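# Stand the tacked steel coupon upright on the soapstone mark

## Task

Set the tack-welded steel coupon upright on the base plate over the white soapstone marking: the coupon's corner must sit on the marking's corner, and each of the coupon's two plates must run along one of the marking's lines.

## Robot and tools

Robot: two six-joint arms, left_arm and right_arm, each ending in a sixteen-motor hand (right_arm a right hand, left_arm its mirror image). Base positions in the scene frame: left_arm (+0.027, +0.353, +0.013) m, right_arm (-0.060, -0.348, +0.013) m, both nearly unrotated about z. Cameras: cam_high (fixed, 896x504), cam_left_wrist and cam_right_wrist (on the hands, 672x504, fisheye).

Frames. Scene frame: origin at table-top height midway between the arms, +z up, +x out over the table, left_arm toward +y. Fixed cameras and the table use it. Each arm reports its hand pose, velocities and wrist-camera pose in its own base frame. Motion offsets run along the axes of that arm's current Hand target. Hand-point axes (right hand): +z along straightened fingers toward the tips, +x across the palm away from the thumb, +y out of the palm face. On the left hand +x points toward the thumb instead. A rigid mast sits at the wrist on the palm side and can collide with things.

The 48-number row, shared by execute_actions and move, always covers both arms, every value in [-1, 1]. Numbers 1-6: left_arm dx, dy, dz, rx, ry, rz. Numbers 7-22: left hand motors in this order: index_mcp, index_abd, index_pip, index_dip, middle_mcp, middle_abd, middle_pip, middle_dip, ring_mcp, ring_abd, ring_pip, ring_dip, thumb_cmc, thumb_axl, thumb_mcp, thumb_ipl. Numbers 23-24: left current_limit, speed. Numbers 25-48: the same layout for right_arm. The pose six are an offset, not a pose: measured from that arm's Hand target when the action (or move) begins, along the Hand target's own axes; 1.0 equals 0.6 m for dx/dy/dz and 180 degrees for the rotation vector rx/ry/rz. All six at 0 re-requests the current Hand target. Orientation is clipped to within 32 degrees of the measured one each step. Hand motor numbers are absolute goal angles, scaled linearly between each hinge's two stops; -1 generally curls. Straight settings: _mcp +0.75, _abd 0.00, _pip +0.58, _dip +0.70, thumb_cmc +0.71, thumb_axl +0.68, thumb_mcp +0.23, thumb_ipl +0.17. A 0 is a real goal, so to keep a hand unchanged resend its hand_goal, hand_current_limit and hand_speed. current_limit maps -1..+1 to 0..550 mA (at least 11 mA); speed sets goal travel at (speed+1)/2 of 8.5 rad/s. They start at +0.4 and -0.6 and persist until changed.

Tools.
execute_actions(actions, cameras): actions is a list of actions; each action is up to 15 rows, one per 1/30 s step, the last row repeated to fill 15 steps. Every row in an action is an offset from the action's starting Hand target, so a repeated action keeps moving further. Images return only for an empty list or when cameras names them (["all"] for all).
move(target, speed, blend, stop_force, zero, blocking, cameras): straight-line hand paths toward one row, or a list of up to 15 rows, every row offset from the same starting Hand targets. speed: m/s, 0.002 to 3.6, default 0.25 (rotation up to twice that in rad/s); one value or one per target. blend: corner rounding in metres for lists, 0 means stop at each. stop_force: 3 to 120 N, one value for both arms; ends an arm's path when its wrist sensor feels that much resistance. zero (default true) re-zeroes the sensor before the move. blocking=false returns early and cannot be combined with stop_force. Paths last 0.5 to 10 s; they do not avoid obstacles. The result adds a move: line, e.g. done, off_target, moving, held or fault, plus limits (paced = pose clipped, held = steps withheld).
wait(seconds 0-10), stop() to brake a running move, zoom_image(camera, region=[x0,y0,x1,y1] pixels, at most 504x504) on the latest image, zero_wrist_force(arm), finished_scene(scene 1-3), which cannot be reversed.

Results: end_effector_position (m), quaternion wxyz and velocities in the base frame; Hand target (the base for the next offset; the hand often settles a bit short, so send the remaining distance); joint positions and torques; Wrist force/torque in hand axes plus the peak since last shown; per-motor hand_goal, hand_measured, hand_current_ma, hand_state (moving, goal, blocked, overload). "within noise" means the arm is still.

Avoid: contact torque or a net force near 150 N on an arm (10 s fault stop); pushing a stiff arm past a firm contact; fast touches; arms or hands touching each other; routing a path near an arm's own base; motors held at 495 mA or more for 5 s (shutdown); long stretched or straining holds (over-temperature stop at 85 °C). Never drop the coupon, release it while moving, or let anything leave the table. The coupon must stay in place after the robot lets go.

Each tool is called after "Request:" by a JSON object that holds its "fn" and its "kwargs".

## Session

Request:
{"fn": "execute_actions", "kwargs": {"actions": []}}

Scene clock: 0.00 s.
left_arm: end_effector_position=(+0.6471, -0.5650, +0.2010) hand_goal=(+0.754, +0.000, +0.576, +0.696, +0.754, +0.000, +0.576, +0.696, +0.754, +0.000, +0.576, +0.696, +0.714, +0.678, +0.226, +0.168) hand_measured=(+0.754, +0.000, +0.576, +0.696, +0.754, +0.000, +0.576, +0.696, +0.754, +0.000, +0.576, +0.696, +0.714, +0.678, +0.226, +0.168) hand_current_ma=(+0, +0, +0, +0, +0, +0, +0, +0, +0, +0, +0, +0, +0, +0, +0, +0) hand_state=(goal, goal, goal, goal, goal, goal, goal, goal, goal, goal, goal, goal, goal, goal, goal, goal) hand_current_limit=0.40 hand_speed=-0.60 end_effector_quat_wxyz=(+0.336, +0.842, +0.373, +0.197) | right_arm: end_effector_position=(+0.2238, -0.2383, +0.2362) hand_goal=(+0.754, +0.000, +0.576, +0.696, +0.754, +0.000, +0.576, +0.696, +0.754, +0.000, +0.576, +0.696, +0.714, +0.678, +0.226, +0.168) hand_measured=(+0.754, +0.000, +0.576, +0.696, +0.754, +0.000, +0.576, +0.696, +0.754, +0.000, +0.576, +0.696, +0.714, +0.678, +0.226, +0.168) hand_current_ma=(+0, +0, +0, +0, +0, +0, +0, +0, +0, +0, +0, +0, +0, +0, +0, +0) hand_state=(goal, goal, goal, goal, goal, goal, goal, goal, goal, goal, goal, goal, goal, goal, goal, goal) hand_current_limit=0.40 hand_speed=-0.60 end_effector_quat_wxyz=(-0.235, +0.948, -0.161, -0.141)
Joint positions: left_arm=[2.581 -2.247 -1.643 -0.021 1.526 0.156] | right_arm=[-1.044 -1.719 1.906 -1.208 -1.489 0.841]
Joint velocities: within noise
Joint torques (N m): no reading
Wrist force (N): no reading
Wrist torque (N m): no reading
Wrist force, peak (N): no reading
Hand target: left_arm +0.6471, -0.5650, +0.2010; +0.336, +0.842, +0.373, +0.197 | right_arm +0.2238, -0.2383, +0.2362; -0.235, +0.948, -0.161, -0.141
camera_calibration:
cam_left_wrist: T_world_to_cam=[[-0.826254, -0.284358, -0.486257, 0.438852], [-0.395917, 0.907206, 0.142222, 0.698517], [0.400693, 0.310028, -0.862164, 0.215843], [0, 0, 0, 1]] pos_world=[0.552671, -0.575825, 0.300142]
cam_right_wrist: T_world_to_cam=[[-0.941406, -0.335369, 0.0358031, 0.151839], [-0.0243527, 0.173467, 0.984539, -0.244831], [-0.336394, 0.925979, -0.17147, 0.457386], [0, 0, 0, 1]] pos_world=[0.290842, -0.330138, 0.314038]

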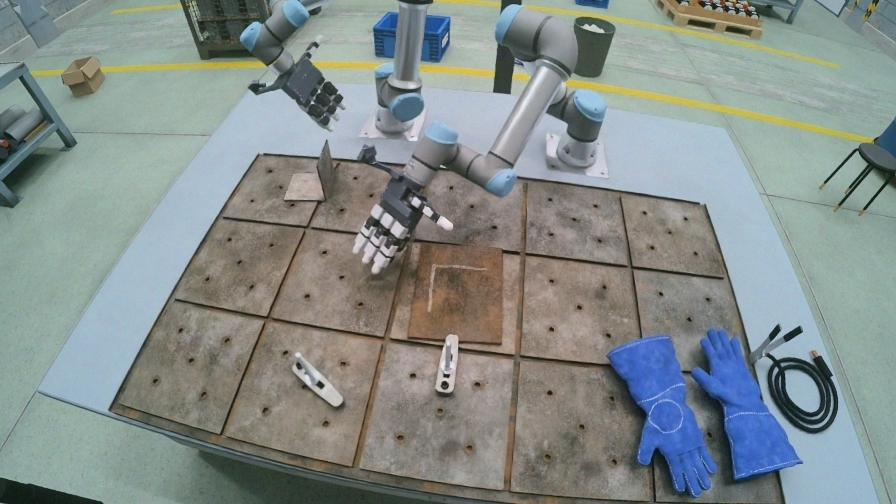

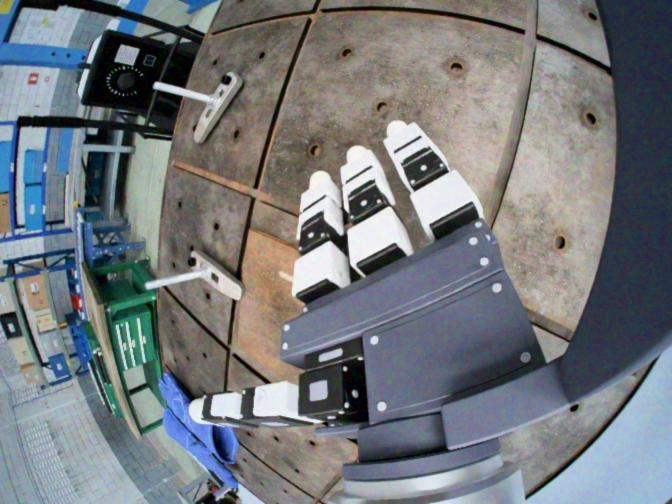

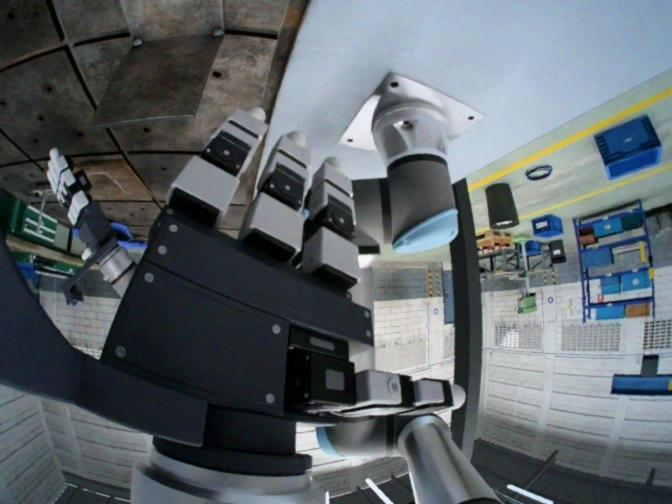

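Request:
{"fn": "zoom_image", "kwargs": {"camera": "cam_high", "region": [240, 120, 400, 240]}}

Request:
{"fn": "zoom_image", "kwargs": {"camera": "cam_high", "region": [380, 230, 540, 350]}}

Scaled by 3.150 from the camera's 896x504 image, which has a finer 1280x720 frame.

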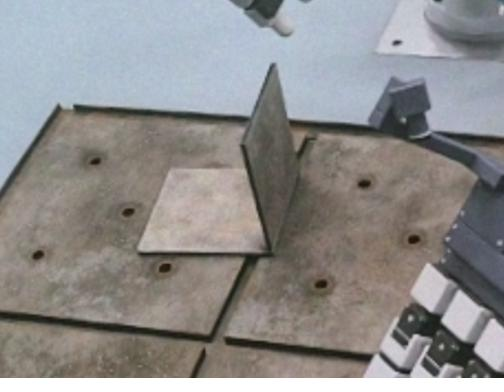

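Scaled by 3.150 from the camera's 896x504 image, which has a finer 1280x720 frame.

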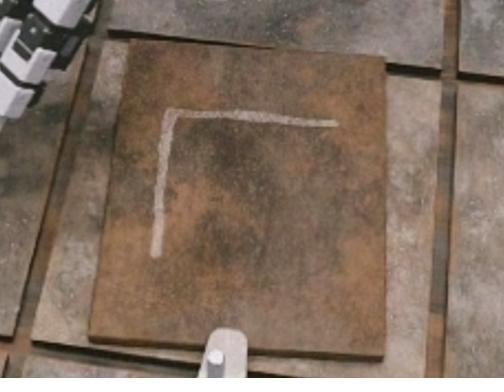

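Request:
{"fn": "move", "kwargs": {"target": [-0.365,0.113,-0.258,0.0227,-0.385,-0.3587,0.754,0,0.576,0.696,0.754,0,0.576,0.696,0.754,0,0.576,0.696,0.714,0.678,0.226,0.168,0.4,-0.6,-0.233,0.168,-0.300,0,0,0,0.754,0,0.576,0.696,0.754,0,0.576,0.696,0.754,0,0.576,0.696,0.714,0.678,0.226,0.168,0.4,-0.6], "speed": 0.35, "cameras": ["all"]}}

Scene clock: 7.60 s.
left_arm: end_effector_position=(+0.4496, -0.7005, +0.3392) hand_goal=(+0.754, +0.000, +0.576, +0.696, +0.754, +0.000, +0.576, +0.696, +0.754, +0.000, +0.576, +0.696, +0.714, +0.678, +0.226, +0.168) hand_measured=(+0.756, +0.002, +0.576, +0.696, +0.756, +0.002, +0.576, +0.696, +0.756, +0.002, +0.576, +0.696, +0.716, +0.678, +0.226, +0.168) hand_current_ma=(+0, +0, +0, +0, +0, +0, +0, +0, +0, +0, +0, +0, +0, +0, +0, +0) hand_state=(goal, goal, goal, goal, goal, goal, goal, goal, goal, goal, goal, goal, goal, goal, goal, goal) hand_current_limit=0.40 hand_speed=-0.60 end_effector_quat_wxyz=(+0.501, +0.499, +0.500, -0.500) end_effector_velocity=(-0.001, +0.000, +0.000) end_effector_angular_velocity=(-0.002, +0.002, -0.001) | right_arm: end_effector_position=(+0.0938, -0.3777, +0.3967) hand_goal=(+0.754, +0.000, +0.576, +0.696, +0.754, +0.000, +0.576, +0.696, +0.754, +0.000, +0.576, +0.696, +0.714, +0.678, +0.226, +0.168) hand_measured=(+0.752, +0.000, +0.576, +0.696, +0.750, +0.000, +0.576, +0.696, +0.752, +0.000, +0.576, +0.696, +0.712, +0.678, +0.224, +0.168) hand_current_ma=(+0, +0, +0, +0, +0, +0, +0, +0, +0, +0, +0, +0, +0, +0, +0, +0) hand_state=(goal, goal, goal, goal, goal, goal, goal, goal, goal, goal, goal, goal, goal, goal, goal, goal) hand_current_limit=0.40 hand_speed=-0.60 end_effector_quat_wxyz=(-0.235, +0.948, -0.161, -0.141)
Joint positions: left_arm=[2.455 -2.244 -1.534 0.637 0.688 -1.572] | right_arm=[-1.441 -1.624 1.412 -0.816 -1.697 0.503]
Joint velocities: left_arm=[0 0 0 0.004 -0.001 -0.005] | right_arm=[within noise]
Joint torques (N m): left_arm=[7.51 56.58 14.67 3.08 -1.78 -1.5] | right_arm=[3.9 -26.7 -21.51 -3.3 1.33 2.21]
Wrist force (N): left_arm=[1.7 -0.1 -2.7] | right_arm=[0.4 0.0 -0.2]
Wrist torque (N m): left_arm=[-0.03 -0.04 0.09] | right_arm=[0.04 -0.05 0.05]
Wrist force, peak (N): left_arm=[1.8 -0.2 -3.0] | right_arm=[0.7 -0.1 0.7]
Hand target: left_arm +0.4496, -0.7005, +0.3393; +0.501, +0.499, +0.500, -0.500 | right_arm +0.0938, -0.3777, +0.3968; -0.235, +0.948, -0.161, -0.141
Off the commanded pose: left_arm 0.000 m, 0 deg | right_arm 0.000 m, 0 deg.
move: done
camera_calibration:
cam_left_wrist: T_world_to_cam=[[-0.616039, 0.0243328, 0.78734, -0.00593786], [-0.544809, 0.708745, -0.448179, 0.851781], [-0.568928, -0.705045, -0.423357, 0.0321372], [0, 0, 0, 1]] pos_world=[0.478684, -0.580892, 0.400031]
cam_right_wrist: T_world_to_cam=[[-0.941371, -0.335475, 0.0357516, -0.0231023], [-0.0243513, 0.173258, 0.984575, -0.381834], [-0.336495, 0.92598, -0.17127, 0.570256], [0, 0, 0, 1]] pos_world=[0.160842, -0.469639, 0.474438]

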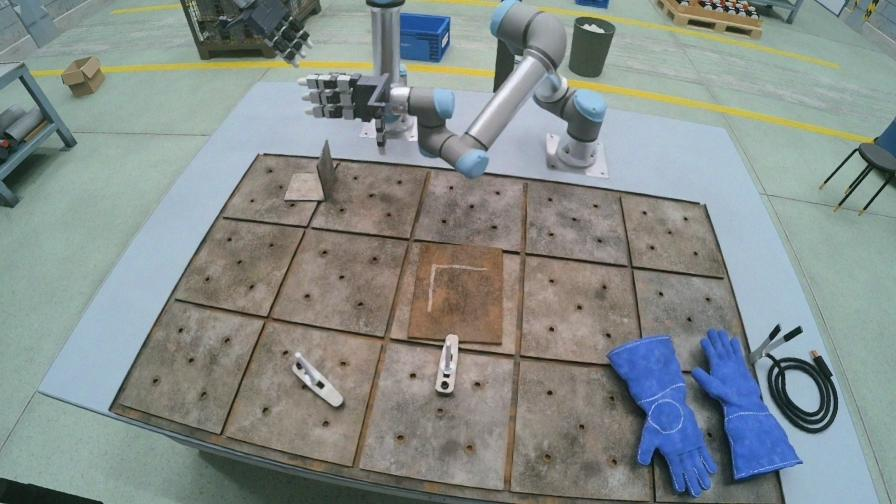

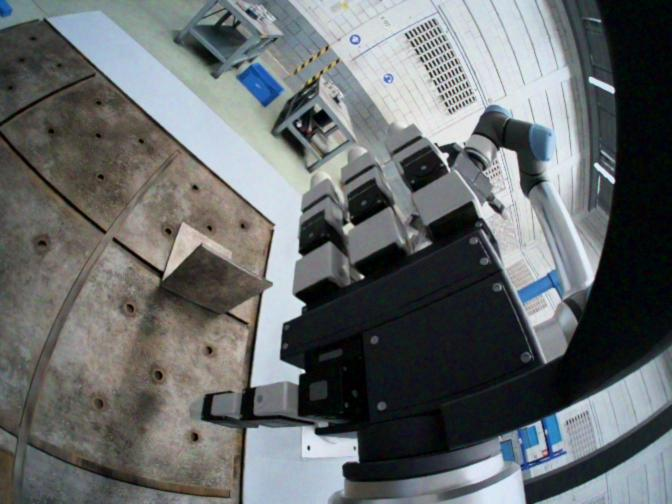

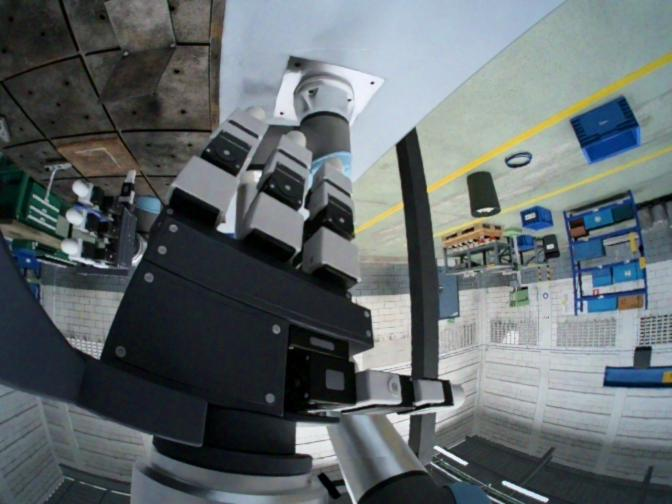

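Request:
{"fn": "zoom_image", "kwargs": {"camera": "cam_left_wrist", "region": [130, 200, 300, 330]}}

Request:
{"fn": "zoom_image", "kwargs": {"camera": "cam_right_wrist", "region": [80, 0, 240, 120]}}

Request:
{"fn": "zoom_image", "kwargs": {"camera": "cam_high", "region": [270, 120, 370, 220]}}

Scaled by 2.965 from the camera's 672x504 image, which has a finer 960x720 frame.

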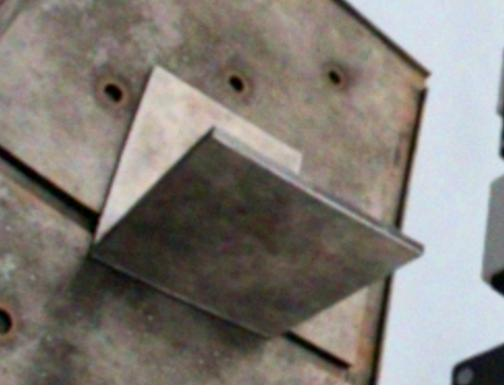

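Scaled by 3.150 from the camera's 672x504 image, which has a finer 960x720 frame.

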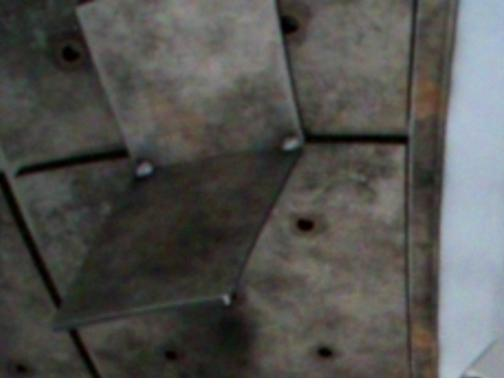

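Scaled by 5.040 from the camera's 896x504 image, which has a finer 1280x720 frame.

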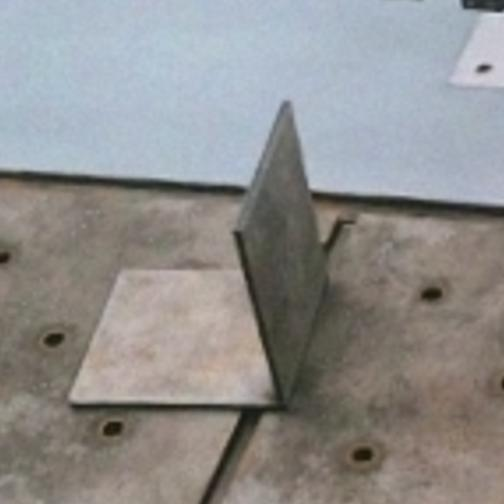

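Request:
{"fn": "zoom_image", "kwargs": {"camera": "cam_high", "region": [240, 0, 500, 200]}}

Scaled by 1.938 from the camera's 896x504 image, which has a finer 1280x720 frame.

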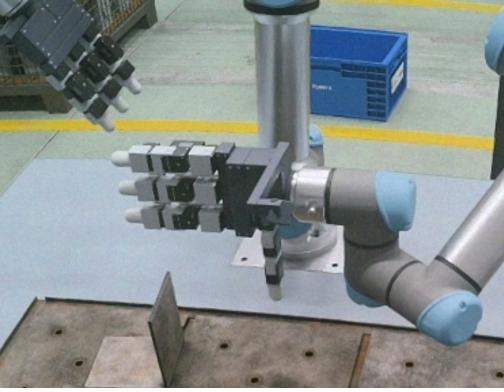

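Request:
{"fn": "move", "kwargs": {"target": [[0,0,0,0,0,0,0.2,0,-0.883,-0.03,0.2,0,-0.883,-0.03,0.2,0,-0.883,-0.03,-1,-0.4,0.226,0.168,0.4,-0.2,-0.2003,0.0963,0.0355,0.0381,0.0444,0.0943,0.754,0,0.576,0.696,0.754,0,0.576,0.696,0.754,0,0.576,0.696,0.714,0.678,0.226,0.168,0.4,-0.6],[0,0,0,0,0,0,0.2,0,-0.883,-0.03,0.2,0,-0.883,-0.03,0.2,0,-0.883,-0.03,-1,-0.4,0.226,0.168,0.4,-0.2,-0.4117,0.1247,0.1075,0.0762,0.0889,0.1887,0.754,0,0.576,0.696,0.754,0,0.576,0.696,0.754,0,0.576,0.696,0.714,0.678,0.226,0.168,0.4,-0.6],[0,0,0,0,0,0,0.2,0,-0.883,-0.03,0.2,0,-0.883,-0.03,0.2,0,-0.883,-0.03,-1,-0.4,0.226,0.168,0.4,-0.2,-0.6088,0.0812,0.2077,0.1143,0.1333,0.283,0.754,0,0.576,0.696,0.754,0,0.576,0.696,0.754,0,0.576,0.696,0.714,0.678,0.226,0.168,0.4,-0.6]], "speed": 0.35, "blend": 0.04, "cameras": ["cam_high"]}}

Scene clock: 15.00 s.
left_arm: end_effector_position=(+0.4496, -0.7005, +0.3394) hand_goal=(+0.200, +0.000, -0.882, -0.030, +0.200, +0.000, -0.882, -0.030, +0.200, +0.000, -0.882, -0.030, -1.000, -0.400, +0.226, +0.168) hand_measured=(+0.202, +0.002, -0.880, -0.028, +0.202, +0.002, -0.880, -0.028, +0.202, +0.002, -0.878, -0.028, -0.982, -0.398, +0.228, +0.168) hand_current_ma=(+0, +0, +0, +0, +0, +0, +0, +0, +0, +0, +0, +0, +6, +0, +0, +0) hand_state=(goal, goal, goal, goal, goal, goal, goal, goal, goal, goal, goal, goal, goal, goal, goal, goal) hand_current_limit=0.40 hand_speed=-0.20 end_effector_quat_wxyz=(+0.501, +0.499, +0.500, -0.500) | right_arm: end_effector_position=(-0.2799, -0.2698, +0.3969) hand_goal=(+0.754, +0.000, +0.576, +0.696, +0.754, +0.000, +0.576, +0.696, +0.754, +0.000, +0.576, +0.696, +0.714, +0.678, +0.226, +0.168) hand_measured=(+0.750, +0.000, +0.576, +0.696, +0.750, +0.000, +0.576, +0.696, +0.750, +0.000, +0.576, +0.696, +0.712, +0.678, +0.224, +0.168) hand_current_ma=(+0, +0, +0, +0, +0, +0, +0, +0, +0, +0, +0, +0, +0, +0, +0, +0) hand_state=(goal, goal, goal, goal, goal, goal, goal, goal, goal, goal, goal, goal, goal, goal, goal, goal) hand_current_limit=0.40 hand_speed=-0.60 end_effector_quat_wxyz=(-0.274, +0.741, -0.613, -0.005)
Joint positions: left_arm=[2.455 -2.244 -1.534 0.638 0.688 -1.572] | right_arm=[-2.487 -1.626 1.413 -0.816 -1.698 0.502]
Joint torques (N m): left_arm=[-6.17 51.69 24.76 -0.77 2.4 0.95] | right_arm=[-7.53 -26.31 -13.26 -1.36 1.14 -1.28]
Wrist force (N): left_arm=[1.8 0.1 -2.7] | right_arm=[0.2 0.0 -0.1]
Wrist torque (N m): left_arm=[0.00 -0.15 -0.06] | right_arm=[0.03 -0.03 0.08]
Wrist force, peak (N): left_arm=[1.8 -2.5 -2.8] | right_arm=[-1.2 1.8 -0.2]
Hand target: left_arm +0.4496, -0.7005, +0.3393; +0.501, +0.499, +0.500, -0.500 | right_arm -0.2799, -0.2698, +0.3969; -0.274, +0.741, -0.613, -0.005
Off the commanded pose: left_arm 0.000 m, 0 deg | right_arm 0.000 m, 0 deg.
move: done; blend cut to 0 m at target 1
Images, in order (width x height): cam_high 896x504.

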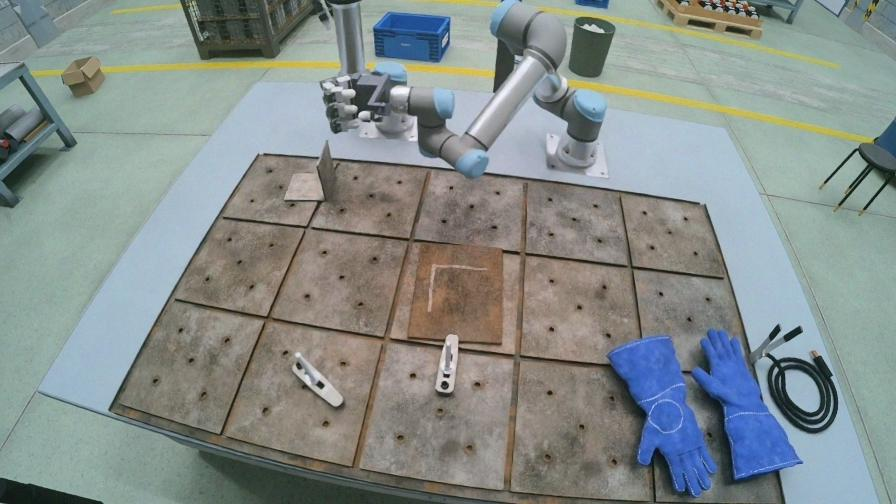

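Request:
{"fn": "move", "kwargs": {"target": [0.207,-0.188,0.3143,-0.0389,0,0,0.2,0,-0.883,-0.03,0.2,0,-0.883,-0.03,0.2,0,-0.883,-0.03,-1,-0.4,0.226,0.168,0.4,-0.2,0,0,0,0,0,0,0.754,0,0.576,0.696,0.754,0,0.576,0.696,0.754,0,0.576,0.696,0.714,0.678,0.226,0.168,0.4,-0.6], "speed": 0.25, "cameras": ["all"]}}

Scene clock: 16.90 s.
left_arm: end_effector_position=(+0.3371, -0.8893, +0.2154) hand_goal=(+0.200, +0.000, -0.882, -0.030, +0.200, +0.000, -0.882, -0.030, +0.200, +0.000, -0.882, -0.030, -1.000, -0.400, +0.226, +0.168) hand_measured=(+0.202, +0.002, -0.880, -0.028, +0.202, +0.002, -0.880, -0.028, +0.202, +0.002, -0.880, -0.028, -0.982, -0.398, +0.228, +0.168) hand_current_ma=(+0, +0, +0, +0, +0, +0, +0, +0, +0, +0, +0, +0, +6, +0, +0, +0) hand_state=(goal, goal, goal, goal, goal, goal, goal, goal, goal, goal, goal, goal, goal, goal, goal, goal) hand_current_limit=0.40 hand_speed=-0.20 end_effector_quat_wxyz=(+0.530, +0.468, +0.530, -0.468) | right_arm: end_effector_position=(-0.2799, -0.2698, +0.3969) hand_goal=(+0.754, +0.000, +0.576, +0.696, +0.754, +0.000, +0.576, +0.696, +0.754, +0.000, +0.576, +0.696, +0.714, +0.678, +0.226, +0.168) hand_measured=(+0.750, +0.000, +0.576, +0.696, +0.750, +0.000, +0.576, +0.696, +0.750, +0.000, +0.576, +0.696, +0.712, +0.678, +0.224, +0.168) hand_current_ma=(+0, +0, +0, +0, +0, +0, +0, +0, +0, +0, +0, +0, +0, +0, +0, +0) hand_state=(goal, goal, goal, goal, goal, goal, goal, goal, goal, goal, goal, goal, goal, goal, goal, goal) hand_current_limit=0.40 hand_speed=-0.60 end_effector_quat_wxyz=(-0.274, +0.741, -0.613, -0.005)
Joint positions: left_arm=[2.082 -2.65 -1.103 0.612 1.183 -1.571] | right_arm=[-2.488 -1.626 1.413 -0.816 -1.698 0.502]
Joint torques (N m): left_arm=[-5.85 48.74 29.18 3.41 2.27 -0.39] | right_arm=[-6.79 -27.29 -14.33 0.19 1.31 1.93]
Wrist force (N): left_arm=[2.2 0.4 -2.5] | right_arm=[0.1 0.0 0.0]
Wrist torque (N m): left_arm=[0.01 -0.22 -0.06] | right_arm=[0.04 -0.03 0.08]
Wrist force, peak (N): left_arm=[0.4 1.3 -4.4] | right_arm=[0.1 -0.4 -0.1]
Hand target: left_arm +0.3371, -0.8894, +0.2153; +0.530, +0.468, +0.530, -0.468 | right_arm -0.2799, -0.2698, +0.3969; -0.274, +0.741, -0.613, -0.005
Off the commanded pose: left_arm 0.000 m, 0 deg | right_arm 0.000 m, 0 deg.
move: done
camera_calibration:
cam_left_wrist: T_world_to_cam=[[-0.614542, -0.0506947, 0.787253, -0.0403975], [-0.627013, 0.636992, -0.448437, 0.832763], [-0.478741, -0.769202, -0.423245, -0.304819], [0, 0, 0, 1]] pos_world=[0.351398, -0.766978, 0.276232]
cam_right_wrist: T_world_to_cam=[[-0.761714, 0.646897, 0.0362629, -0.0236087], [0.138497, 0.107893, 0.984468, -0.381796], [0.632937, 0.754906, -0.171777, 0.570016], [0, 0, 0, 1]] pos_world=[-0.32589, -0.373843, 0.474638]

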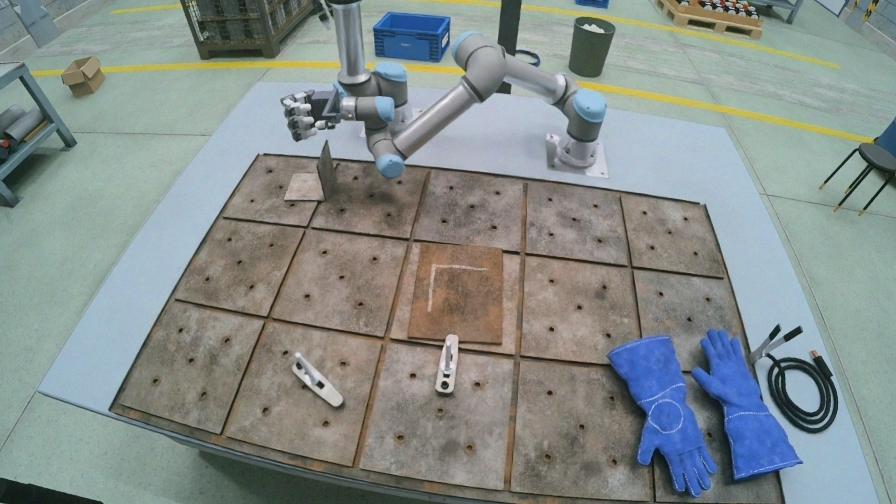

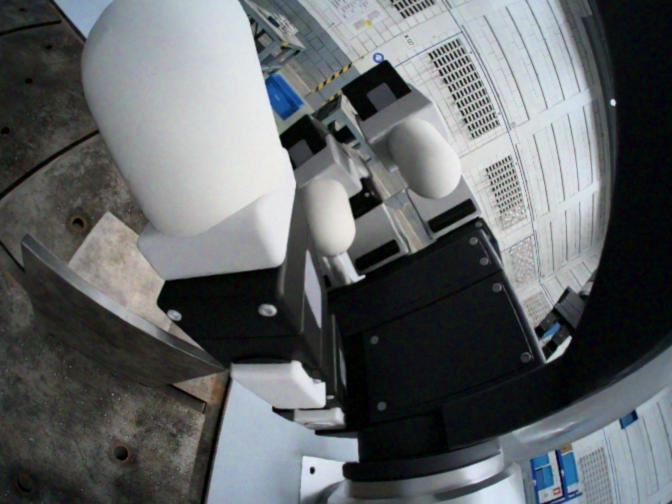

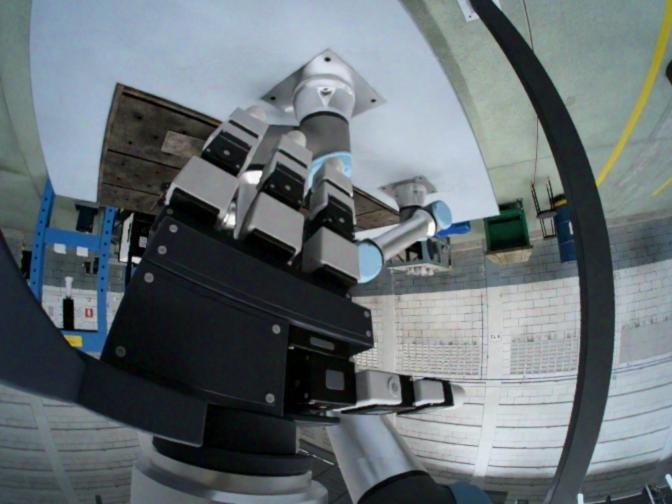

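Request:
{"fn": "zoom_image", "kwargs": {"camera": "cam_left_wrist", "region": [0, 190, 260, 430]}}

Scaled by 1.938 from the camera's 672x504 image, which has a finer 960x720 frame.

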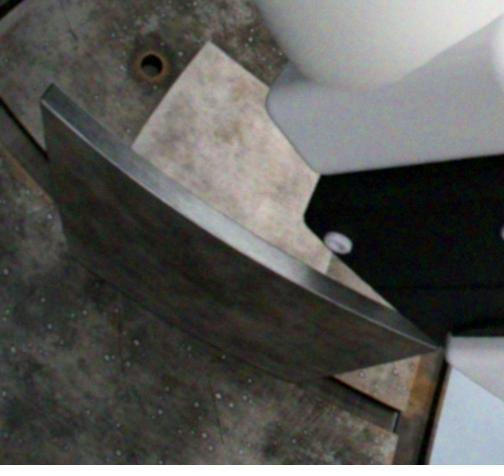

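Request:
{"fn": "move", "kwargs": {"target": [0.2672,0,-0.005,0,0,0,0.2,0,-0.883,-0.03,0.2,0,-0.883,-0.03,0.2,0,-0.883,-0.03,-1,-0.4,0.226,0.168,0.4,-0.2,0,0,0,0,0,0,0.754,0,0.576,0.696,0.754,0,0.576,0.696,0.754,0,0.576,0.696,0.714,0.678,0.226,0.168,0.4,-0.6], "speed": 0.06, "stop_force": 4, "cameras": ["cam_left_wrist","cam_high"]}}

Scene clock: 19.50 s.
left_arm: end_effector_position=(+0.3369, -0.8879, +0.1361) hand_goal=(+0.200, +0.000, -0.882, -0.030, +0.200, +0.000, -0.882, -0.030, +0.200, +0.000, -0.882, -0.030, -1.000, -0.400, +0.226, +0.168) hand_measured=(+0.202, +0.002, -0.880, -0.028, +0.202, +0.002, -0.880, -0.028, +0.202, +0.002, -0.880, -0.028, -0.996, -0.396, +0.228, +0.168) hand_current_ma=(+0, +0, +0, +0, +0, +0, +0, +0, +0, +0, +0, +0, +0, +0, +0, +0) hand_state=(goal, goal, goal, goal, goal, goal, goal, goal, goal, goal, goal, goal, goal, goal, goal, goal) hand_current_limit=0.40 hand_speed=-0.20 end_effector_quat_wxyz=(+0.530, +0.468, +0.530, -0.468) | right_arm: end_effector_position=(-0.2799, -0.2698, +0.3969) hand_goal=(+0.754, +0.000, +0.576, +0.696, +0.754, +0.000, +0.576, +0.696, +0.754, +0.000, +0.576, +0.696, +0.714, +0.678, +0.226, +0.168) hand_measured=(+0.750, +0.000, +0.576, +0.696, +0.750, +0.000, +0.576, +0.696, +0.750, +0.000, +0.576, +0.696, +0.712, +0.678, +0.224, +0.168) hand_current_ma=(+0, +0, +0, +0, +0, +0, +0, +0, +0, +0, +0, +0, +0, +0, +0, +0) hand_state=(goal, goal, goal, goal, goal, goal, goal, goal, goal, goal, goal, goal, goal, goal, goal, goal) hand_current_limit=0.40 hand_speed=-0.60 end_effector_quat_wxyz=(-0.274, +0.741, -0.613, -0.005)
Joint positions: left_arm=[2.083 -2.776 -1.075 0.711 1.182 -1.571] | right_arm=[-2.488 -1.626 1.413 -0.816 -1.698 0.502]
Joint torques (N m): left_arm=[0.11 57.63 19.44 1.89 0.25 0.35] | right_arm=[-6.03 -27.02 -13.71 0.31 1.28 1.89]
Wrist force (N): left_arm=[1.7 0.2 -9.1] | right_arm=[0.0 0.0 -0.1]
Wrist torque (N m): left_arm=[0.12 -0.29 -0.06] | right_arm=[0.03 -0.01 0.06]
Wrist force, peak (N): left_arm=[2.8 0.4 -10.3] | right_arm=[0.4 -0.1 0.3]
Hand target: left_arm +0.3369, -0.8879, +0.1361; +0.530, +0.468, +0.530, -0.468 (not the last commanded pose) | right_arm -0.2799, -0.2698, +0.3969; -0.274, +0.741, -0.613, -0.005
Off the commanded pose: left_arm 0.081 m, 0 deg | right_arm 0.000 m, 0 deg.
FORCE FAULT: contact force on the left arm reached its limit, and that arm stopped. The contact can be on any part of that arm, not only on its tool. That arm's remaining commands of this call were not run. That arm is still stopped at the end of this call. That arm stays stopped for about 10 more seconds. Until then a move that you send moves the other arm only, and its call returns only when the move has ended. Once the stop has ended, the next robot result says so. If the stop ends while you think or write, that arm runs what you send next, counted from a new Hand target: where the arm stands when the stop ends. While its stop runs, that arm, its gripper or tool too, takes no new command. Until it ends, the stop uses up actions while you think or wait. An arm that is not stopped still takes commands.
move: fault (left_arm)
camera_calibration:
cam_left_wrist: T_world_to_cam=[[-0.614354, -0.0509836, 0.787381, 0.0216636], [-0.62721, 0.637011, -0.448134, 0.796271], [-0.478723, -0.769167, -0.423328, -0.337441], [0, 0, 0, 1]] pos_world=[0.351198, -0.765677, 0.196931]
Images, in order (width x height): cam_high 896x504, cam_left_wrist 672x504.

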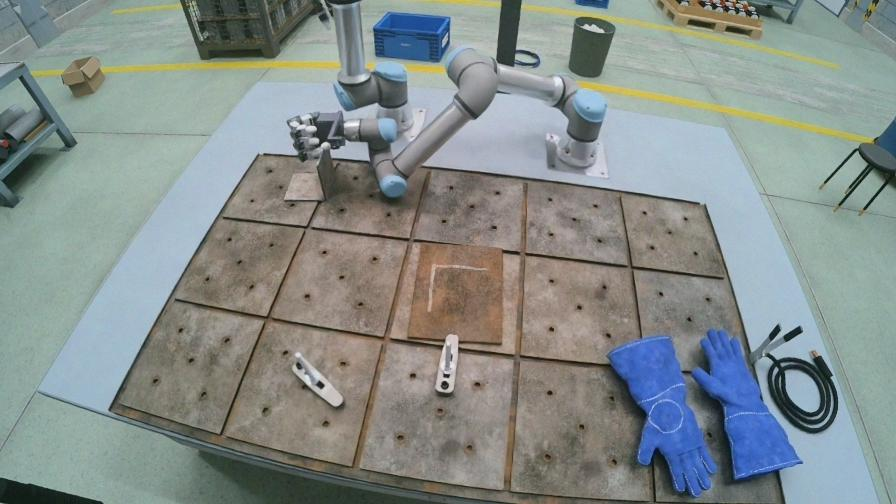

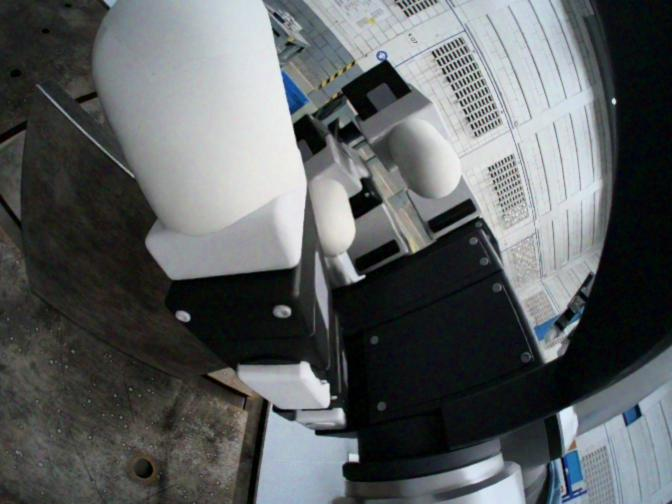

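Request:
{"fn": "wait", "kwargs": {"seconds": 9}}

Scene clock: 30.57 s.
left_arm: end_effector_position=(+0.3369, -0.8879, +0.1361) hand_goal=(+0.200, +0.000, -0.882, -0.030, +0.200, +0.000, -0.882, -0.030, +0.200, +0.000, -0.882, -0.030, -1.000, -0.400, +0.226, +0.168) hand_measured=(+0.202, +0.002, -0.880, -0.028, +0.202, +0.002, -0.880, -0.028, +0.202, +0.002, -0.880, -0.028, -0.996, -0.396, +0.228, +0.168) hand_current_ma=(+0, +0, +0, +0, +0, +0, +0, +0, +0, +0, +0, +0, +0, +0, +0, +0) hand_state=(goal, goal, goal, goal, goal, goal, goal, goal, goal, goal, goal, goal, goal, goal, goal, goal) hand_current_limit=0.40 hand_speed=-0.20 end_effector_quat_wxyz=(+0.530, +0.468, +0.530, -0.468) | right_arm: end_effector_position=(-0.2799, -0.2698, +0.3969) hand_goal=(+0.754, +0.000, +0.576, +0.696, +0.754, +0.000, +0.576, +0.696, +0.754, +0.000, +0.576, +0.696, +0.714, +0.678, +0.226, +0.168) hand_measured=(+0.750, +0.000, +0.576, +0.696, +0.750, +0.000, +0.576, +0.696, +0.750, +0.000, +0.576, +0.696, +0.712, +0.678, +0.224, +0.168) hand_current_ma=(+0, +0, +0, +0, +0, +0, +0, +0, +0, +0, +0, +0, +0, +0, +0, +0) hand_state=(goal, goal, goal, goal, goal, goal, goal, goal, goal, goal, goal, goal, goal, goal, goal, goal) hand_current_limit=0.40 hand_speed=-0.60 end_effector_quat_wxyz=(-0.274, +0.741, -0.613, -0.005)
Joint positions: left_arm=[2.083 -2.776 -1.075 0.711 1.182 -1.571] | right_arm=[-2.488 -1.626 1.413 -0.816 -1.698 0.502]
Joint torques (N m): left_arm=[-0.45 58.39 20.33 1.74 0.37 0.35] | right_arm=[-5.64 -26.52 -13.71 0.32 1.09 1.97]
Wrist force (N): left_arm=[1.9 0.3 -9.1] | right_arm=[0.1 -0.2 0.2]
Wrist torque (N m): left_arm=[0.13 -0.27 -0.07] | right_arm=[-0.01 -0.03 0.07]
Wrist force, peak (N): left_arm=[2.5 0.2 -9.4] | right_arm=[0.4 -0.4 0.1]
Hand target: left_arm +0.3369, -0.8879, +0.1361; +0.530, +0.468, +0.530, -0.468 (not the last commanded pose) | right_arm -0.2799, -0.2698, +0.3969; -0.274, +0.741, -0.613, -0.005
Off the commanded pose: left_arm 0.081 m, 0 deg | right_arm 0.000 m, 0 deg.
FORCE FAULT, CONTINUED: the left arm's stop, for the force fault that an earlier result reported, is over. The rest of the stop counts as 20 of the actions that you can send in this scene. That arm's target is now where it stood when the stop ended, not its last command. That arm accepts commands again.
wait: 9.00 s; at rest from the start

Request:
{"fn": "move", "kwargs": {"target": [[-0.15,0,-0.0067,0,0,0,0.2,0,-0.883,-0.03,0.2,0,-0.883,-0.03,0.2,0,-0.883,-0.03,-1,-0.4,0.226,0.168,0.4,-0.2,0,0,0,0,0,0,0.754,0,0.576,0.696,0.754,0,0.576,0.696,0.754,0,0.576,0.696,0.714,0.678,0.226,0.168,0.4,-0.6],[-0.4398,0.0867,-0.277,0.1467,0,0,0.2,0,-0.883,-0.03,0.2,0,-0.883,-0.03,0.2,0,-0.883,-0.03,-1,-0.4,0.226,0.168,0.4,-0.2,0,0,0,0,0,0,0.754,0,0.576,0.696,0.754,0,0.576,0.696,0.754,0,0.576,0.696,0.714,0.678,0.226,0.168,0.4,-0.6]], "speed": [0.08,0.25], "blend": 0.02, "cameras": ["cam_high"]}}

Scene clock: 34.90 s.
left_arm: end_effector_position=(+0.3680, -0.7164, +0.3997) hand_goal=(+0.200, +0.000, -0.882, -0.030, +0.200, +0.000, -0.882, -0.030, +0.200, +0.000, -0.882, -0.030, -1.000, -0.400, +0.226, +0.168) hand_measured=(+0.202, +0.002, -0.880, -0.028, +0.202, +0.002, -0.880, -0.028, +0.202, +0.002, -0.880, -0.028, -0.990, -0.398, +0.230, +0.168) hand_current_ma=(+0, +0, +0, +0, +0, +0, +0, +0, +0, +0, +0, +0, +2, +0, +1, +0) hand_state=(goal, goal, goal, goal, goal, goal, goal, goal, goal, goal, goal, goal, goal, goal, goal, goal) hand_current_limit=0.40 hand_speed=-0.20 end_effector_quat_wxyz=(+0.409, +0.577, +0.409, -0.577) end_effector_velocity=(-0.001, +0.000, +0.000) end_effector_angular_velocity=(+0.000, +0.001, -0.004) | right_arm: end_effector_position=(-0.2799, -0.2698, +0.3969) hand_goal=(+0.754, +0.000, +0.576, +0.696, +0.754, +0.000, +0.576, +0.696, +0.754, +0.000, +0.576, +0.696, +0.714, +0.678, +0.226, +0.168) hand_measured=(+0.750, +0.000, +0.576, +0.696, +0.750, +0.000, +0.576, +0.696, +0.750, +0.000, +0.576, +0.696, +0.712, +0.678, +0.224, +0.168) hand_current_ma=(+0, +0, +0, +0, +0, +0, +0, +0, +0, +0, +0, +0, +0, +0, +0, +0) hand_state=(goal, goal, goal, goal, goal, goal, goal, goal, goal, goal, goal, goal, goal, goal, goal, goal) hand_current_limit=0.40 hand_speed=-0.60 end_effector_quat_wxyz=(-0.274, +0.741, -0.613, -0.005)
Joint positions: left_arm=[2.453 -2.167 -1.486 0.513 0.351 -1.573] | right_arm=[-2.488 -1.626 1.413 -0.816 -1.698 0.502]
Joint velocities: left_arm=[0.001 0 0 0.001 -0.005 -0.001] | right_arm=[within noise]
Joint torques (N m): left_arm=[6.13 45.66 21.29 2.45 -2.17 -1.33] | right_arm=[-5.35 -26.83 -13.99 0.29 1.04 1.87]
Wrist force (N): left_arm=[1.9 -0.5 -2.8] | right_arm=[-0.1 -0.1 -0.1]
Wrist torque (N m): left_arm=[-0.05 -0.18 -0.09] | right_arm=[0.03 0.00 0.06]
Wrist force, peak (N): left_arm=[2.4 0.5 -9.3] | right_arm=[0.5 -0.1 0.1]
Hand target: left_arm +0.3680, -0.7163, +0.3998; +0.409, +0.577, +0.409, -0.577 | right_arm -0.2799, -0.2698, +0.3969; -0.274, +0.741, -0.613, -0.005
Off the commanded pose: left_arm 0.000 m, 0 deg | right_arm 0.000 m, 0 deg.
move: done
Images, in order (width x height): cam_high 896x504.

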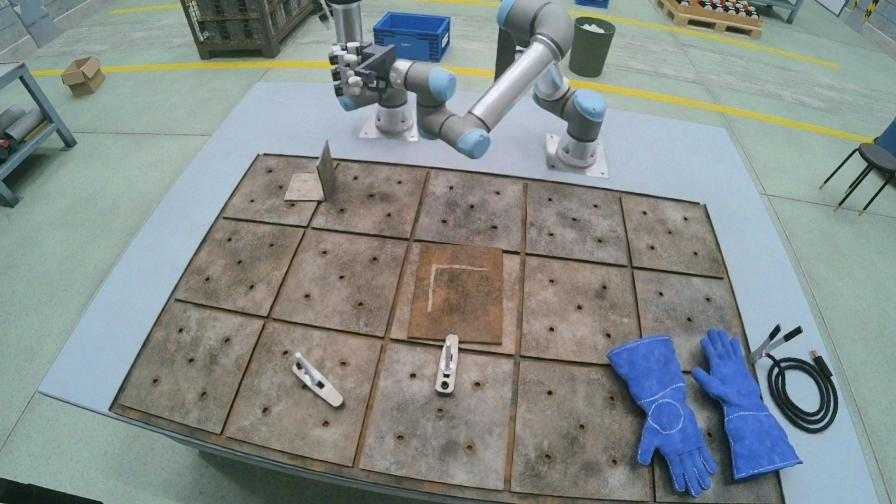

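Request:
{"fn": "move", "kwargs": {"target": [[-0.2330,-0.1264,-0.0460,0,-0.114,0.3132,0.2,0,-0.883,-0.03,0.2,0,-0.883,-0.03,0.2,0,-0.883,-0.03,-1,-0.4,0.226,0.168,0.4,-0.2,0,0,0,0,0,0,0.754,0,0.576,0.696,0.754,0,0.576,0.696,0.754,0,0.576,0.696,0.714,0.678,0.226,0.168,0.4,-0.6],[-0.2330,-0.3792,-0.1380,0,-0.228,0.6265,0.2,0,-0.883,-0.03,0.2,0,-0.883,-0.03,0.2,0,-0.883,-0.03,-1,-0.4,0.226,0.168,0.4,-0.2,0,0,0,0,0,0,0.754,0,0.576,0.696,0.754,0,0.576,0.696,0.754,0,0.576,0.696,0.714,0.678,0.226,0.168,0.4,-0.6],[0,-0.5056,-0.1840,0,-0.342,0.9397,0.2,0,-0.883,-0.03,0.2,0,-0.883,-0.03,0.2,0,-0.883,-0.03,-1,-0.4,0.226,0.168,0.4,-0.2,0,0,0,0,0,0,0.754,0,0.576,0.696,0.754,0,0.576,0.696,0.754,0,0.576,0.696,0.714,0.678,0.226,0.168,0.4,-0.6]], "speed": 0.4, "blend": 0.04, "cameras": ["cam_high"]}}

Scene clock: 40.27 s.
left_arm: end_effector_position=(+0.1182, -0.5118, +0.3996) hand_goal=(+0.200, +0.000, -0.882, -0.030, +0.200, +0.000, -0.882, -0.030, +0.200, +0.000, -0.882, -0.030, -1.000, -0.400, +0.226, +0.168) hand_measured=(+0.202, +0.002, -0.882, -0.028, +0.202, +0.002, -0.882, -0.028, +0.202, +0.002, -0.882, -0.028, -1.000, -0.398, +0.224, +0.168) hand_current_ma=(+0, +0, +0, +0, +0, +0, +0, +0, +0, +0, +0, +0, +0, +0, +0, +0) hand_state=(goal, goal, goal, goal, goal, goal, goal, goal, goal, goal, goal, goal, goal, goal, goal, goal) hand_current_limit=0.40 hand_speed=-0.20 end_effector_quat_wxyz=(+0.682, +0.187, -0.682, +0.187) | right_arm: end_effector_position=(-0.2799, -0.2698, +0.3969) hand_goal=(+0.754, +0.000, +0.576, +0.696, +0.754, +0.000, +0.576, +0.696, +0.754, +0.000, +0.576, +0.696, +0.714, +0.678, +0.226, +0.168) hand_measured=(+0.750, +0.000, +0.576, +0.696, +0.750, +0.000, +0.576, +0.696, +0.750, +0.000, +0.576, +0.696, +0.712, +0.678, +0.224, +0.168) hand_current_ma=(+0, +0, +0, +0, +0, +0, +0, +0, +0, +0, +0, +0, +0, +0, +0, +0) hand_state=(goal, goal, goal, goal, goal, goal, goal, goal, goal, goal, goal, goal, goal, goal, goal, goal) hand_current_limit=0.40 hand_speed=-0.60 end_effector_quat_wxyz=(-0.274, +0.741, -0.613, -0.005)
Joint positions: left_arm=[2.454 -2.029 -1.284 3.312 0.347 -1.569] | right_arm=[-2.488 -1.626 1.413 -0.816 -1.698 0.502]
Joint torques (N m): left_arm=[7.31 28.35 22.56 0.88 -0.95 0.66] | right_arm=[-5.23 -26.56 -13.43 0.12 1.08 1.86]
Wrist force (N): left_arm=[-2.4 2.1 -1.7] | right_arm=[0.2 0.0 0.0]
Wrist torque (N m): left_arm=[0.13 0.14 0.11] | right_arm=[0.03 -0.03 0.08]
Wrist force, peak (N): left_arm=[-2.8 2.6 -2.0] | right_arm=[0.5 -0.2 0.3]
Hand target: left_arm +0.1183, -0.5118, +0.3996; +0.682, +0.187, -0.682, +0.187 | right_arm -0.2799, -0.2698, +0.3969; -0.274, +0.741, -0.613, -0.005
Off the commanded pose: left_arm 0.000 m, 0 deg | right_arm 0.000 m, 0 deg.
move: done
Images, in order (width x height): cam_high 896x504.

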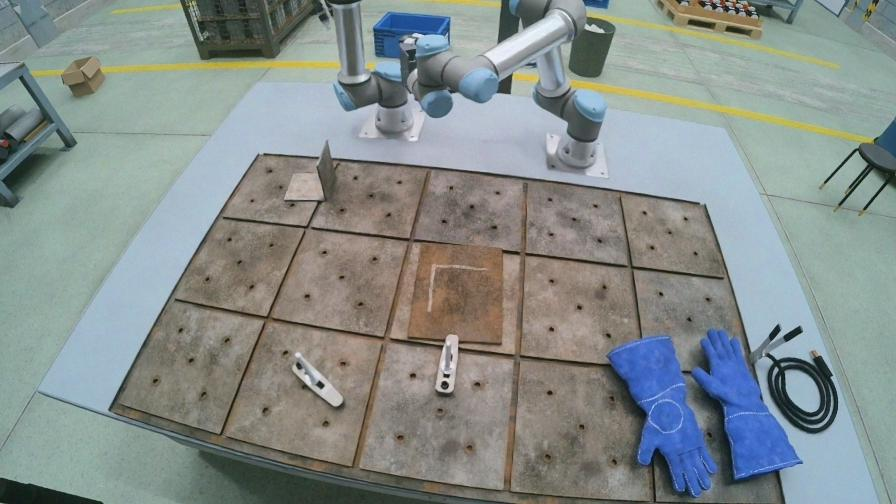

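Request:
{"fn": "move", "kwargs": {"target": [[0.001,-0.2323,0.0182,0.1844,0,0,0.2,0,-0.883,-0.03,0.2,0,-0.883,-0.03,0.2,0,-0.883,-0.03,-1,-0.4,0.226,0.168,0.4,-0.2,0,0,0,0,0,0,0.754,0,0.576,0.696,0.754,0,0.576,0.696,0.754,0,0.576,0.696,0.714,0.678,0.226,0.168,0.4,-0.6],[-0.0667,-0.5158,0.0681,0.3689,0,0,0.2,0,-0.883,-0.03,0.2,0,-0.883,-0.03,0.2,0,-0.883,-0.03,-1,-0.4,0.226,0.168,0.4,-0.2,0,0,0,0,0,0,0.754,0,0.576,0.696,0.754,0,0.576,0.696,0.754,0,0.576,0.696,0.714,0.678,0.226,0.168,0.4,-0.6],[-0.1467,-0.6267,0.0420,0.2867,-0.2867,0.4381,0.2,0,-0.883,-0.03,0.2,0,-0.883,-0.03,0.2,0,-0.883,-0.03,-1,-0.4,0.226,0.168,0.4,-0.2,0,0,0,0,0,0,0.754,0,0.576,0.696,0.754,0,0.576,0.696,0.754,0,0.576,0.696,0.714,0.678,0.226,0.168,0.4,-0.6],[-0.2667,-0.7189,0.0033,0,-0.5476,0.8368,0.2,0,-0.883,-0.03,0.2,0,-0.883,-0.03,0.2,0,-0.883,-0.03,-1,-0.4,0.226,0.168,0.4,-0.2,0,0,0,0,0,0,0.754,0,0.576,0.696,0.754,0,0.576,0.696,0.754,0,0.576,0.696,0.714,0.678,0.226,0.168,0.4,-0.6]], "speed": 0.35, "blend": 0.03, "cameras": ["cam_high","cam_left_wrist"]}}

Scene clock: 48.23 s.
left_arm: end_effector_position=(+0.3366, -0.8839, +0.2398) hand_goal=(+0.200, +0.000, -0.882, -0.030, +0.200, +0.000, -0.882, -0.030, +0.200, +0.000, -0.882, -0.030, -1.000, -0.400, +0.226, +0.168) hand_measured=(+0.198, +0.002, -0.882, -0.028, +0.198, +0.002, -0.882, -0.028, +0.198, +0.002, -0.882, -0.028, -0.994, -0.398, +0.228, +0.168) hand_current_ma=(+0, +0, +0, +0, +0, +0, +0, +0, +0, +0, +0, +0, +1, +0, +0, +0) hand_state=(goal, goal, goal, goal, goal, goal, goal, goal, goal, goal, goal, goal, goal, goal, goal, goal) hand_current_limit=0.40 hand_speed=-0.20 end_effector_quat_wxyz=(+0.530, +0.468, +0.530, -0.468) | right_arm: end_effector_position=(-0.2799, -0.2698, +0.3969) hand_goal=(+0.754, +0.000, +0.576, +0.696, +0.754, +0.000, +0.576, +0.696, +0.754, +0.000, +0.576, +0.696, +0.714, +0.678, +0.226, +0.168) hand_measured=(+0.750, +0.000, +0.576, +0.696, +0.750, +0.000, +0.576, +0.696, +0.750, +0.000, +0.576, +0.696, +0.712, +0.678, +0.224, +0.168) hand_current_ma=(+0, +0, +0, +0, +0, +0, +0, +0, +0, +0, +0, +0, +0, +0, +0, +0) hand_state=(goal, goal, goal, goal, goal, goal, goal, goal, goal, goal, goal, goal, goal, goal, goal, goal) hand_current_limit=0.40 hand_speed=-0.60 end_effector_quat_wxyz=(-0.274, +0.741, -0.613, -0.005)
Joint positions: left_arm=[2.086 -2.385 -0.994 3.38 -1.18 1.57] | right_arm=[-2.488 -1.626 1.413 -0.816 -1.698 0.502]
Joint torques (N m): left_arm=[5.13 65.33 30.09 -0.15 1.64 1.78] | right_arm=[-3.8 -26.59 -14.08 0.35 1.11 1.95]
Wrist force (N): left_arm=[2.0 0.3 -3.0] | right_arm=[0.2 0.1 0.1]
Wrist torque (N m): left_arm=[0.06 -0.19 0.03] | right_arm=[0.04 -0.04 0.09]
Wrist force, peak (N): left_arm=[-2.0 4.1 -3.1] | right_arm=[0.4 0.1 0.3]
Hand target: left_arm +0.3367, -0.8839, +0.2400; +0.530, +0.468, +0.530, -0.468 | right_arm -0.2799, -0.2698, +0.3969; -0.274, +0.741, -0.613, -0.005
Off the commanded pose: left_arm 0.000 m, 0 deg | right_arm 0.000 m, 0 deg.
move: done
camera_calibration:
cam_left_wrist: T_world_to_cam=[[-0.614188, -0.0509765, 0.787512, -0.0600603], [-0.627299, 0.637017, -0.448001, 0.840002], [-0.478821, -0.769162, -0.423226, -0.290602], [0, 0, 0, 1]] pos_world=[0.350897, -0.761677, 0.30063]
Images, in order (width x height): cam_high 896x504, cam_left_wrist 672x504.

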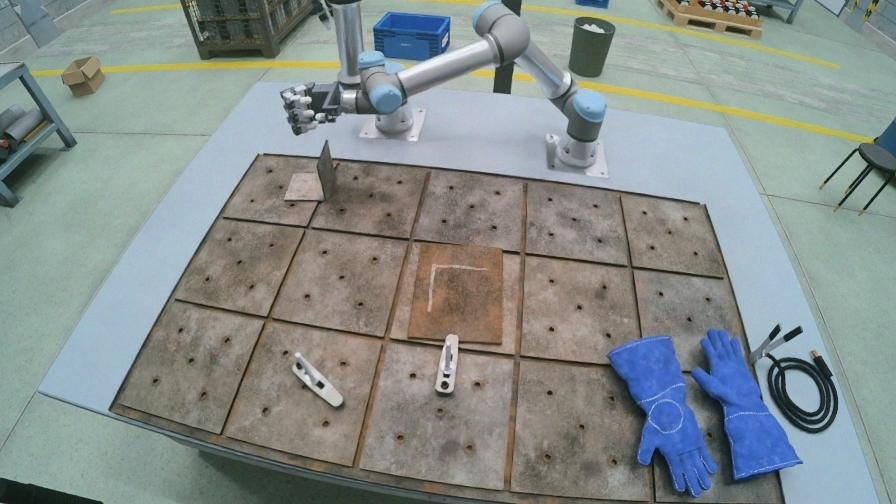

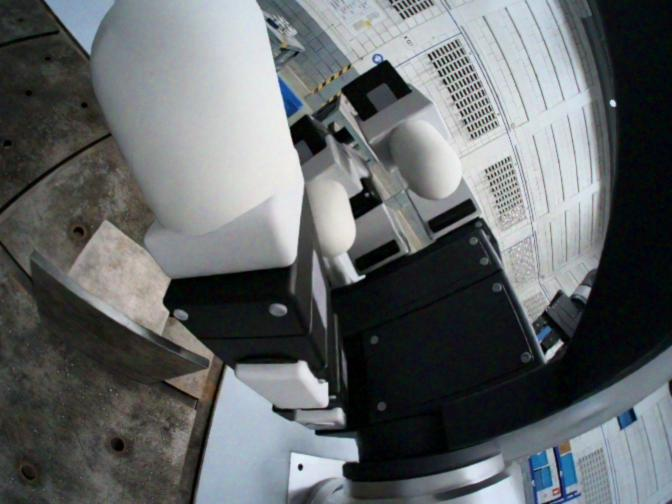

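Request:
{"fn": "zoom_image", "kwargs": {"camera": "cam_left_wrist", "region": [0, 200, 240, 440]}}

Scaled by 2.100 from the camera's 672x504 image, which has a finer 960x720 frame.

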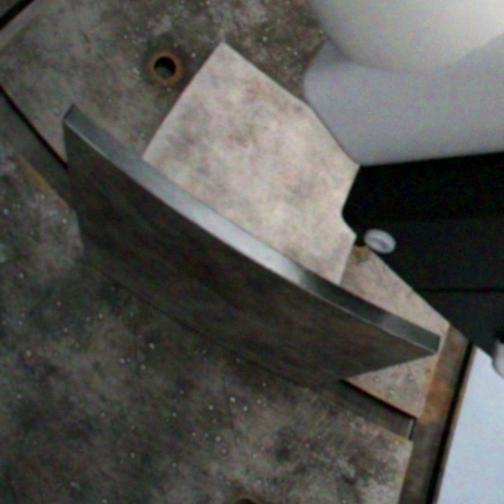

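Request:
{"fn": "move", "kwargs": {"target": [0.3083,0,0,0,0,0,0.2,0,-0.883,-0.03,0.2,0,-0.883,-0.03,0.2,0,-0.883,-0.03,-1,-0.4,0.226,0.168,0.4,-0.2,0,0,0,0,0,0,0.754,0,0.576,0.696,0.754,0,0.576,0.696,0.754,0,0.576,0.696,0.714,0.678,0.226,0.168,0.4,-0.6], "speed": 0.06, "stop_force": 4, "cameras": ["cam_left_wrist","cam_high"]}}

Scene clock: 53.20 s.
left_arm: end_effector_position=(+0.3368, -0.8841, +0.0550) hand_goal=(+0.200, +0.000, -0.882, -0.030, +0.200, +0.000, -0.882, -0.030, +0.200, +0.000, -0.882, -0.030, -1.000, -0.400, +0.226, +0.168) hand_measured=(+0.198, +0.002, -0.882, -0.028, +0.198, +0.002, -0.882, -0.028, +0.198, +0.002, -0.882, -0.028, -0.994, -0.398, +0.228, +0.168) hand_current_ma=(+0, +0, +0, +0, +0, +0, +0, +0, +0, +0, +0, +0, +1, +0, +0, +0) hand_state=(goal, goal, goal, goal, goal, goal, goal, goal, goal, goal, goal, goal, goal, goal, goal, goal) hand_current_limit=0.40 hand_speed=-0.20 end_effector_quat_wxyz=(+0.530, +0.468, +0.530, -0.468) | right_arm: end_effector_position=(-0.2799, -0.2698, +0.3969) hand_goal=(+0.754, +0.000, +0.576, +0.696, +0.754, +0.000, +0.576, +0.696, +0.754, +0.000, +0.576, +0.696, +0.714, +0.678, +0.226, +0.168) hand_measured=(+0.750, +0.000, +0.576, +0.696, +0.750, +0.000, +0.576, +0.696, +0.750, +0.000, +0.576, +0.696, +0.712, +0.678, +0.224, +0.168) hand_current_ma=(+0, +0, +0, +0, +0, +0, +0, +0, +0, +0, +0, +0, +0, +0, +0, +0) hand_state=(goal, goal, goal, goal, goal, goal, goal, goal, goal, goal, goal, goal, goal, goal, goal, goal) hand_current_limit=0.40 hand_speed=-0.60 end_effector_quat_wxyz=(-0.274, +0.741, -0.613, -0.005)
Joint positions: left_arm=[2.086 -2.581 -1.129 3.711 -1.18 1.571] | right_arm=[-2.488 -1.626 1.413 -0.816 -1.698 0.502]
Joint torques (N m): left_arm=[-6.23 68.57 29.22 -0.54 -1.84 -0.67] | right_arm=[-5.35 -26.12 -13.92 0.36 0.83 1.97]
Wrist force (N): left_arm=[2.3 0.0 -2.8] | right_arm=[0.2 0.0 0.1]
Wrist torque (N m): left_arm=[0.03 -0.17 0.03] | right_arm=[0.03 -0.03 0.08]
Wrist force, peak (N): left_arm=[2.9 -0.1 -3.0] | right_arm=[0.5 0.0 0.0]
Hand target: left_arm +0.3368, -0.8841, +0.0550; +0.530, +0.468, +0.530, -0.468 | right_arm -0.2799, -0.2698, +0.3969; -0.274, +0.741, -0.613, -0.005
Off the commanded pose: left_arm 0.000 m, 0 deg | right_arm 0.000 m, 0 deg.
move: done
camera_calibration:
cam_left_wrist: T_world_to_cam=[[-0.614471, -0.0509421, 0.787293, 0.0856786], [-0.627156, 0.636969, -0.448271, 0.757283], [-0.478645, -0.769205, -0.423348, -0.368922], [0, 0, 0, 1]] pos_world=[0.350998, -0.761777, 0.115831]
Images, in order (width x height): cam_high 896x504, cam_left_wrist 672x504.

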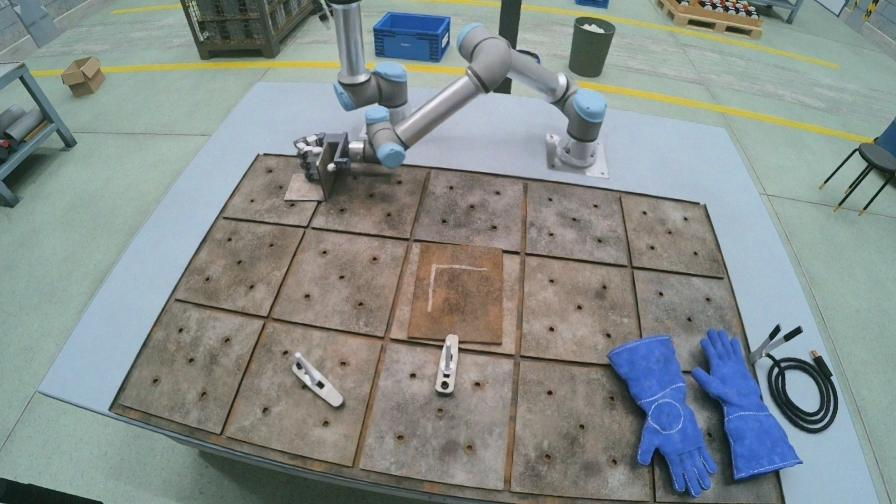

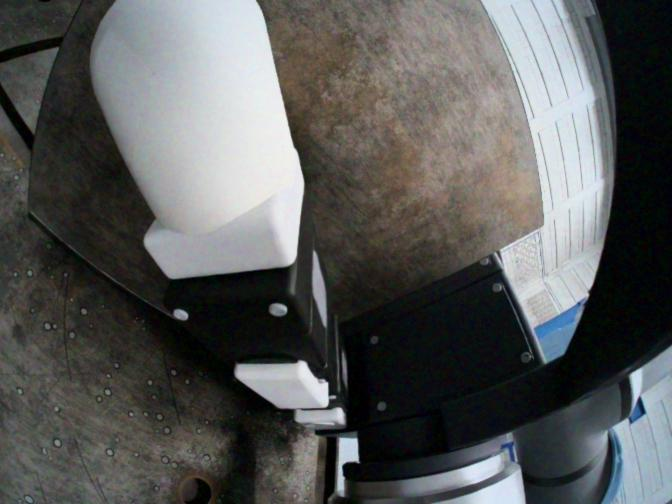

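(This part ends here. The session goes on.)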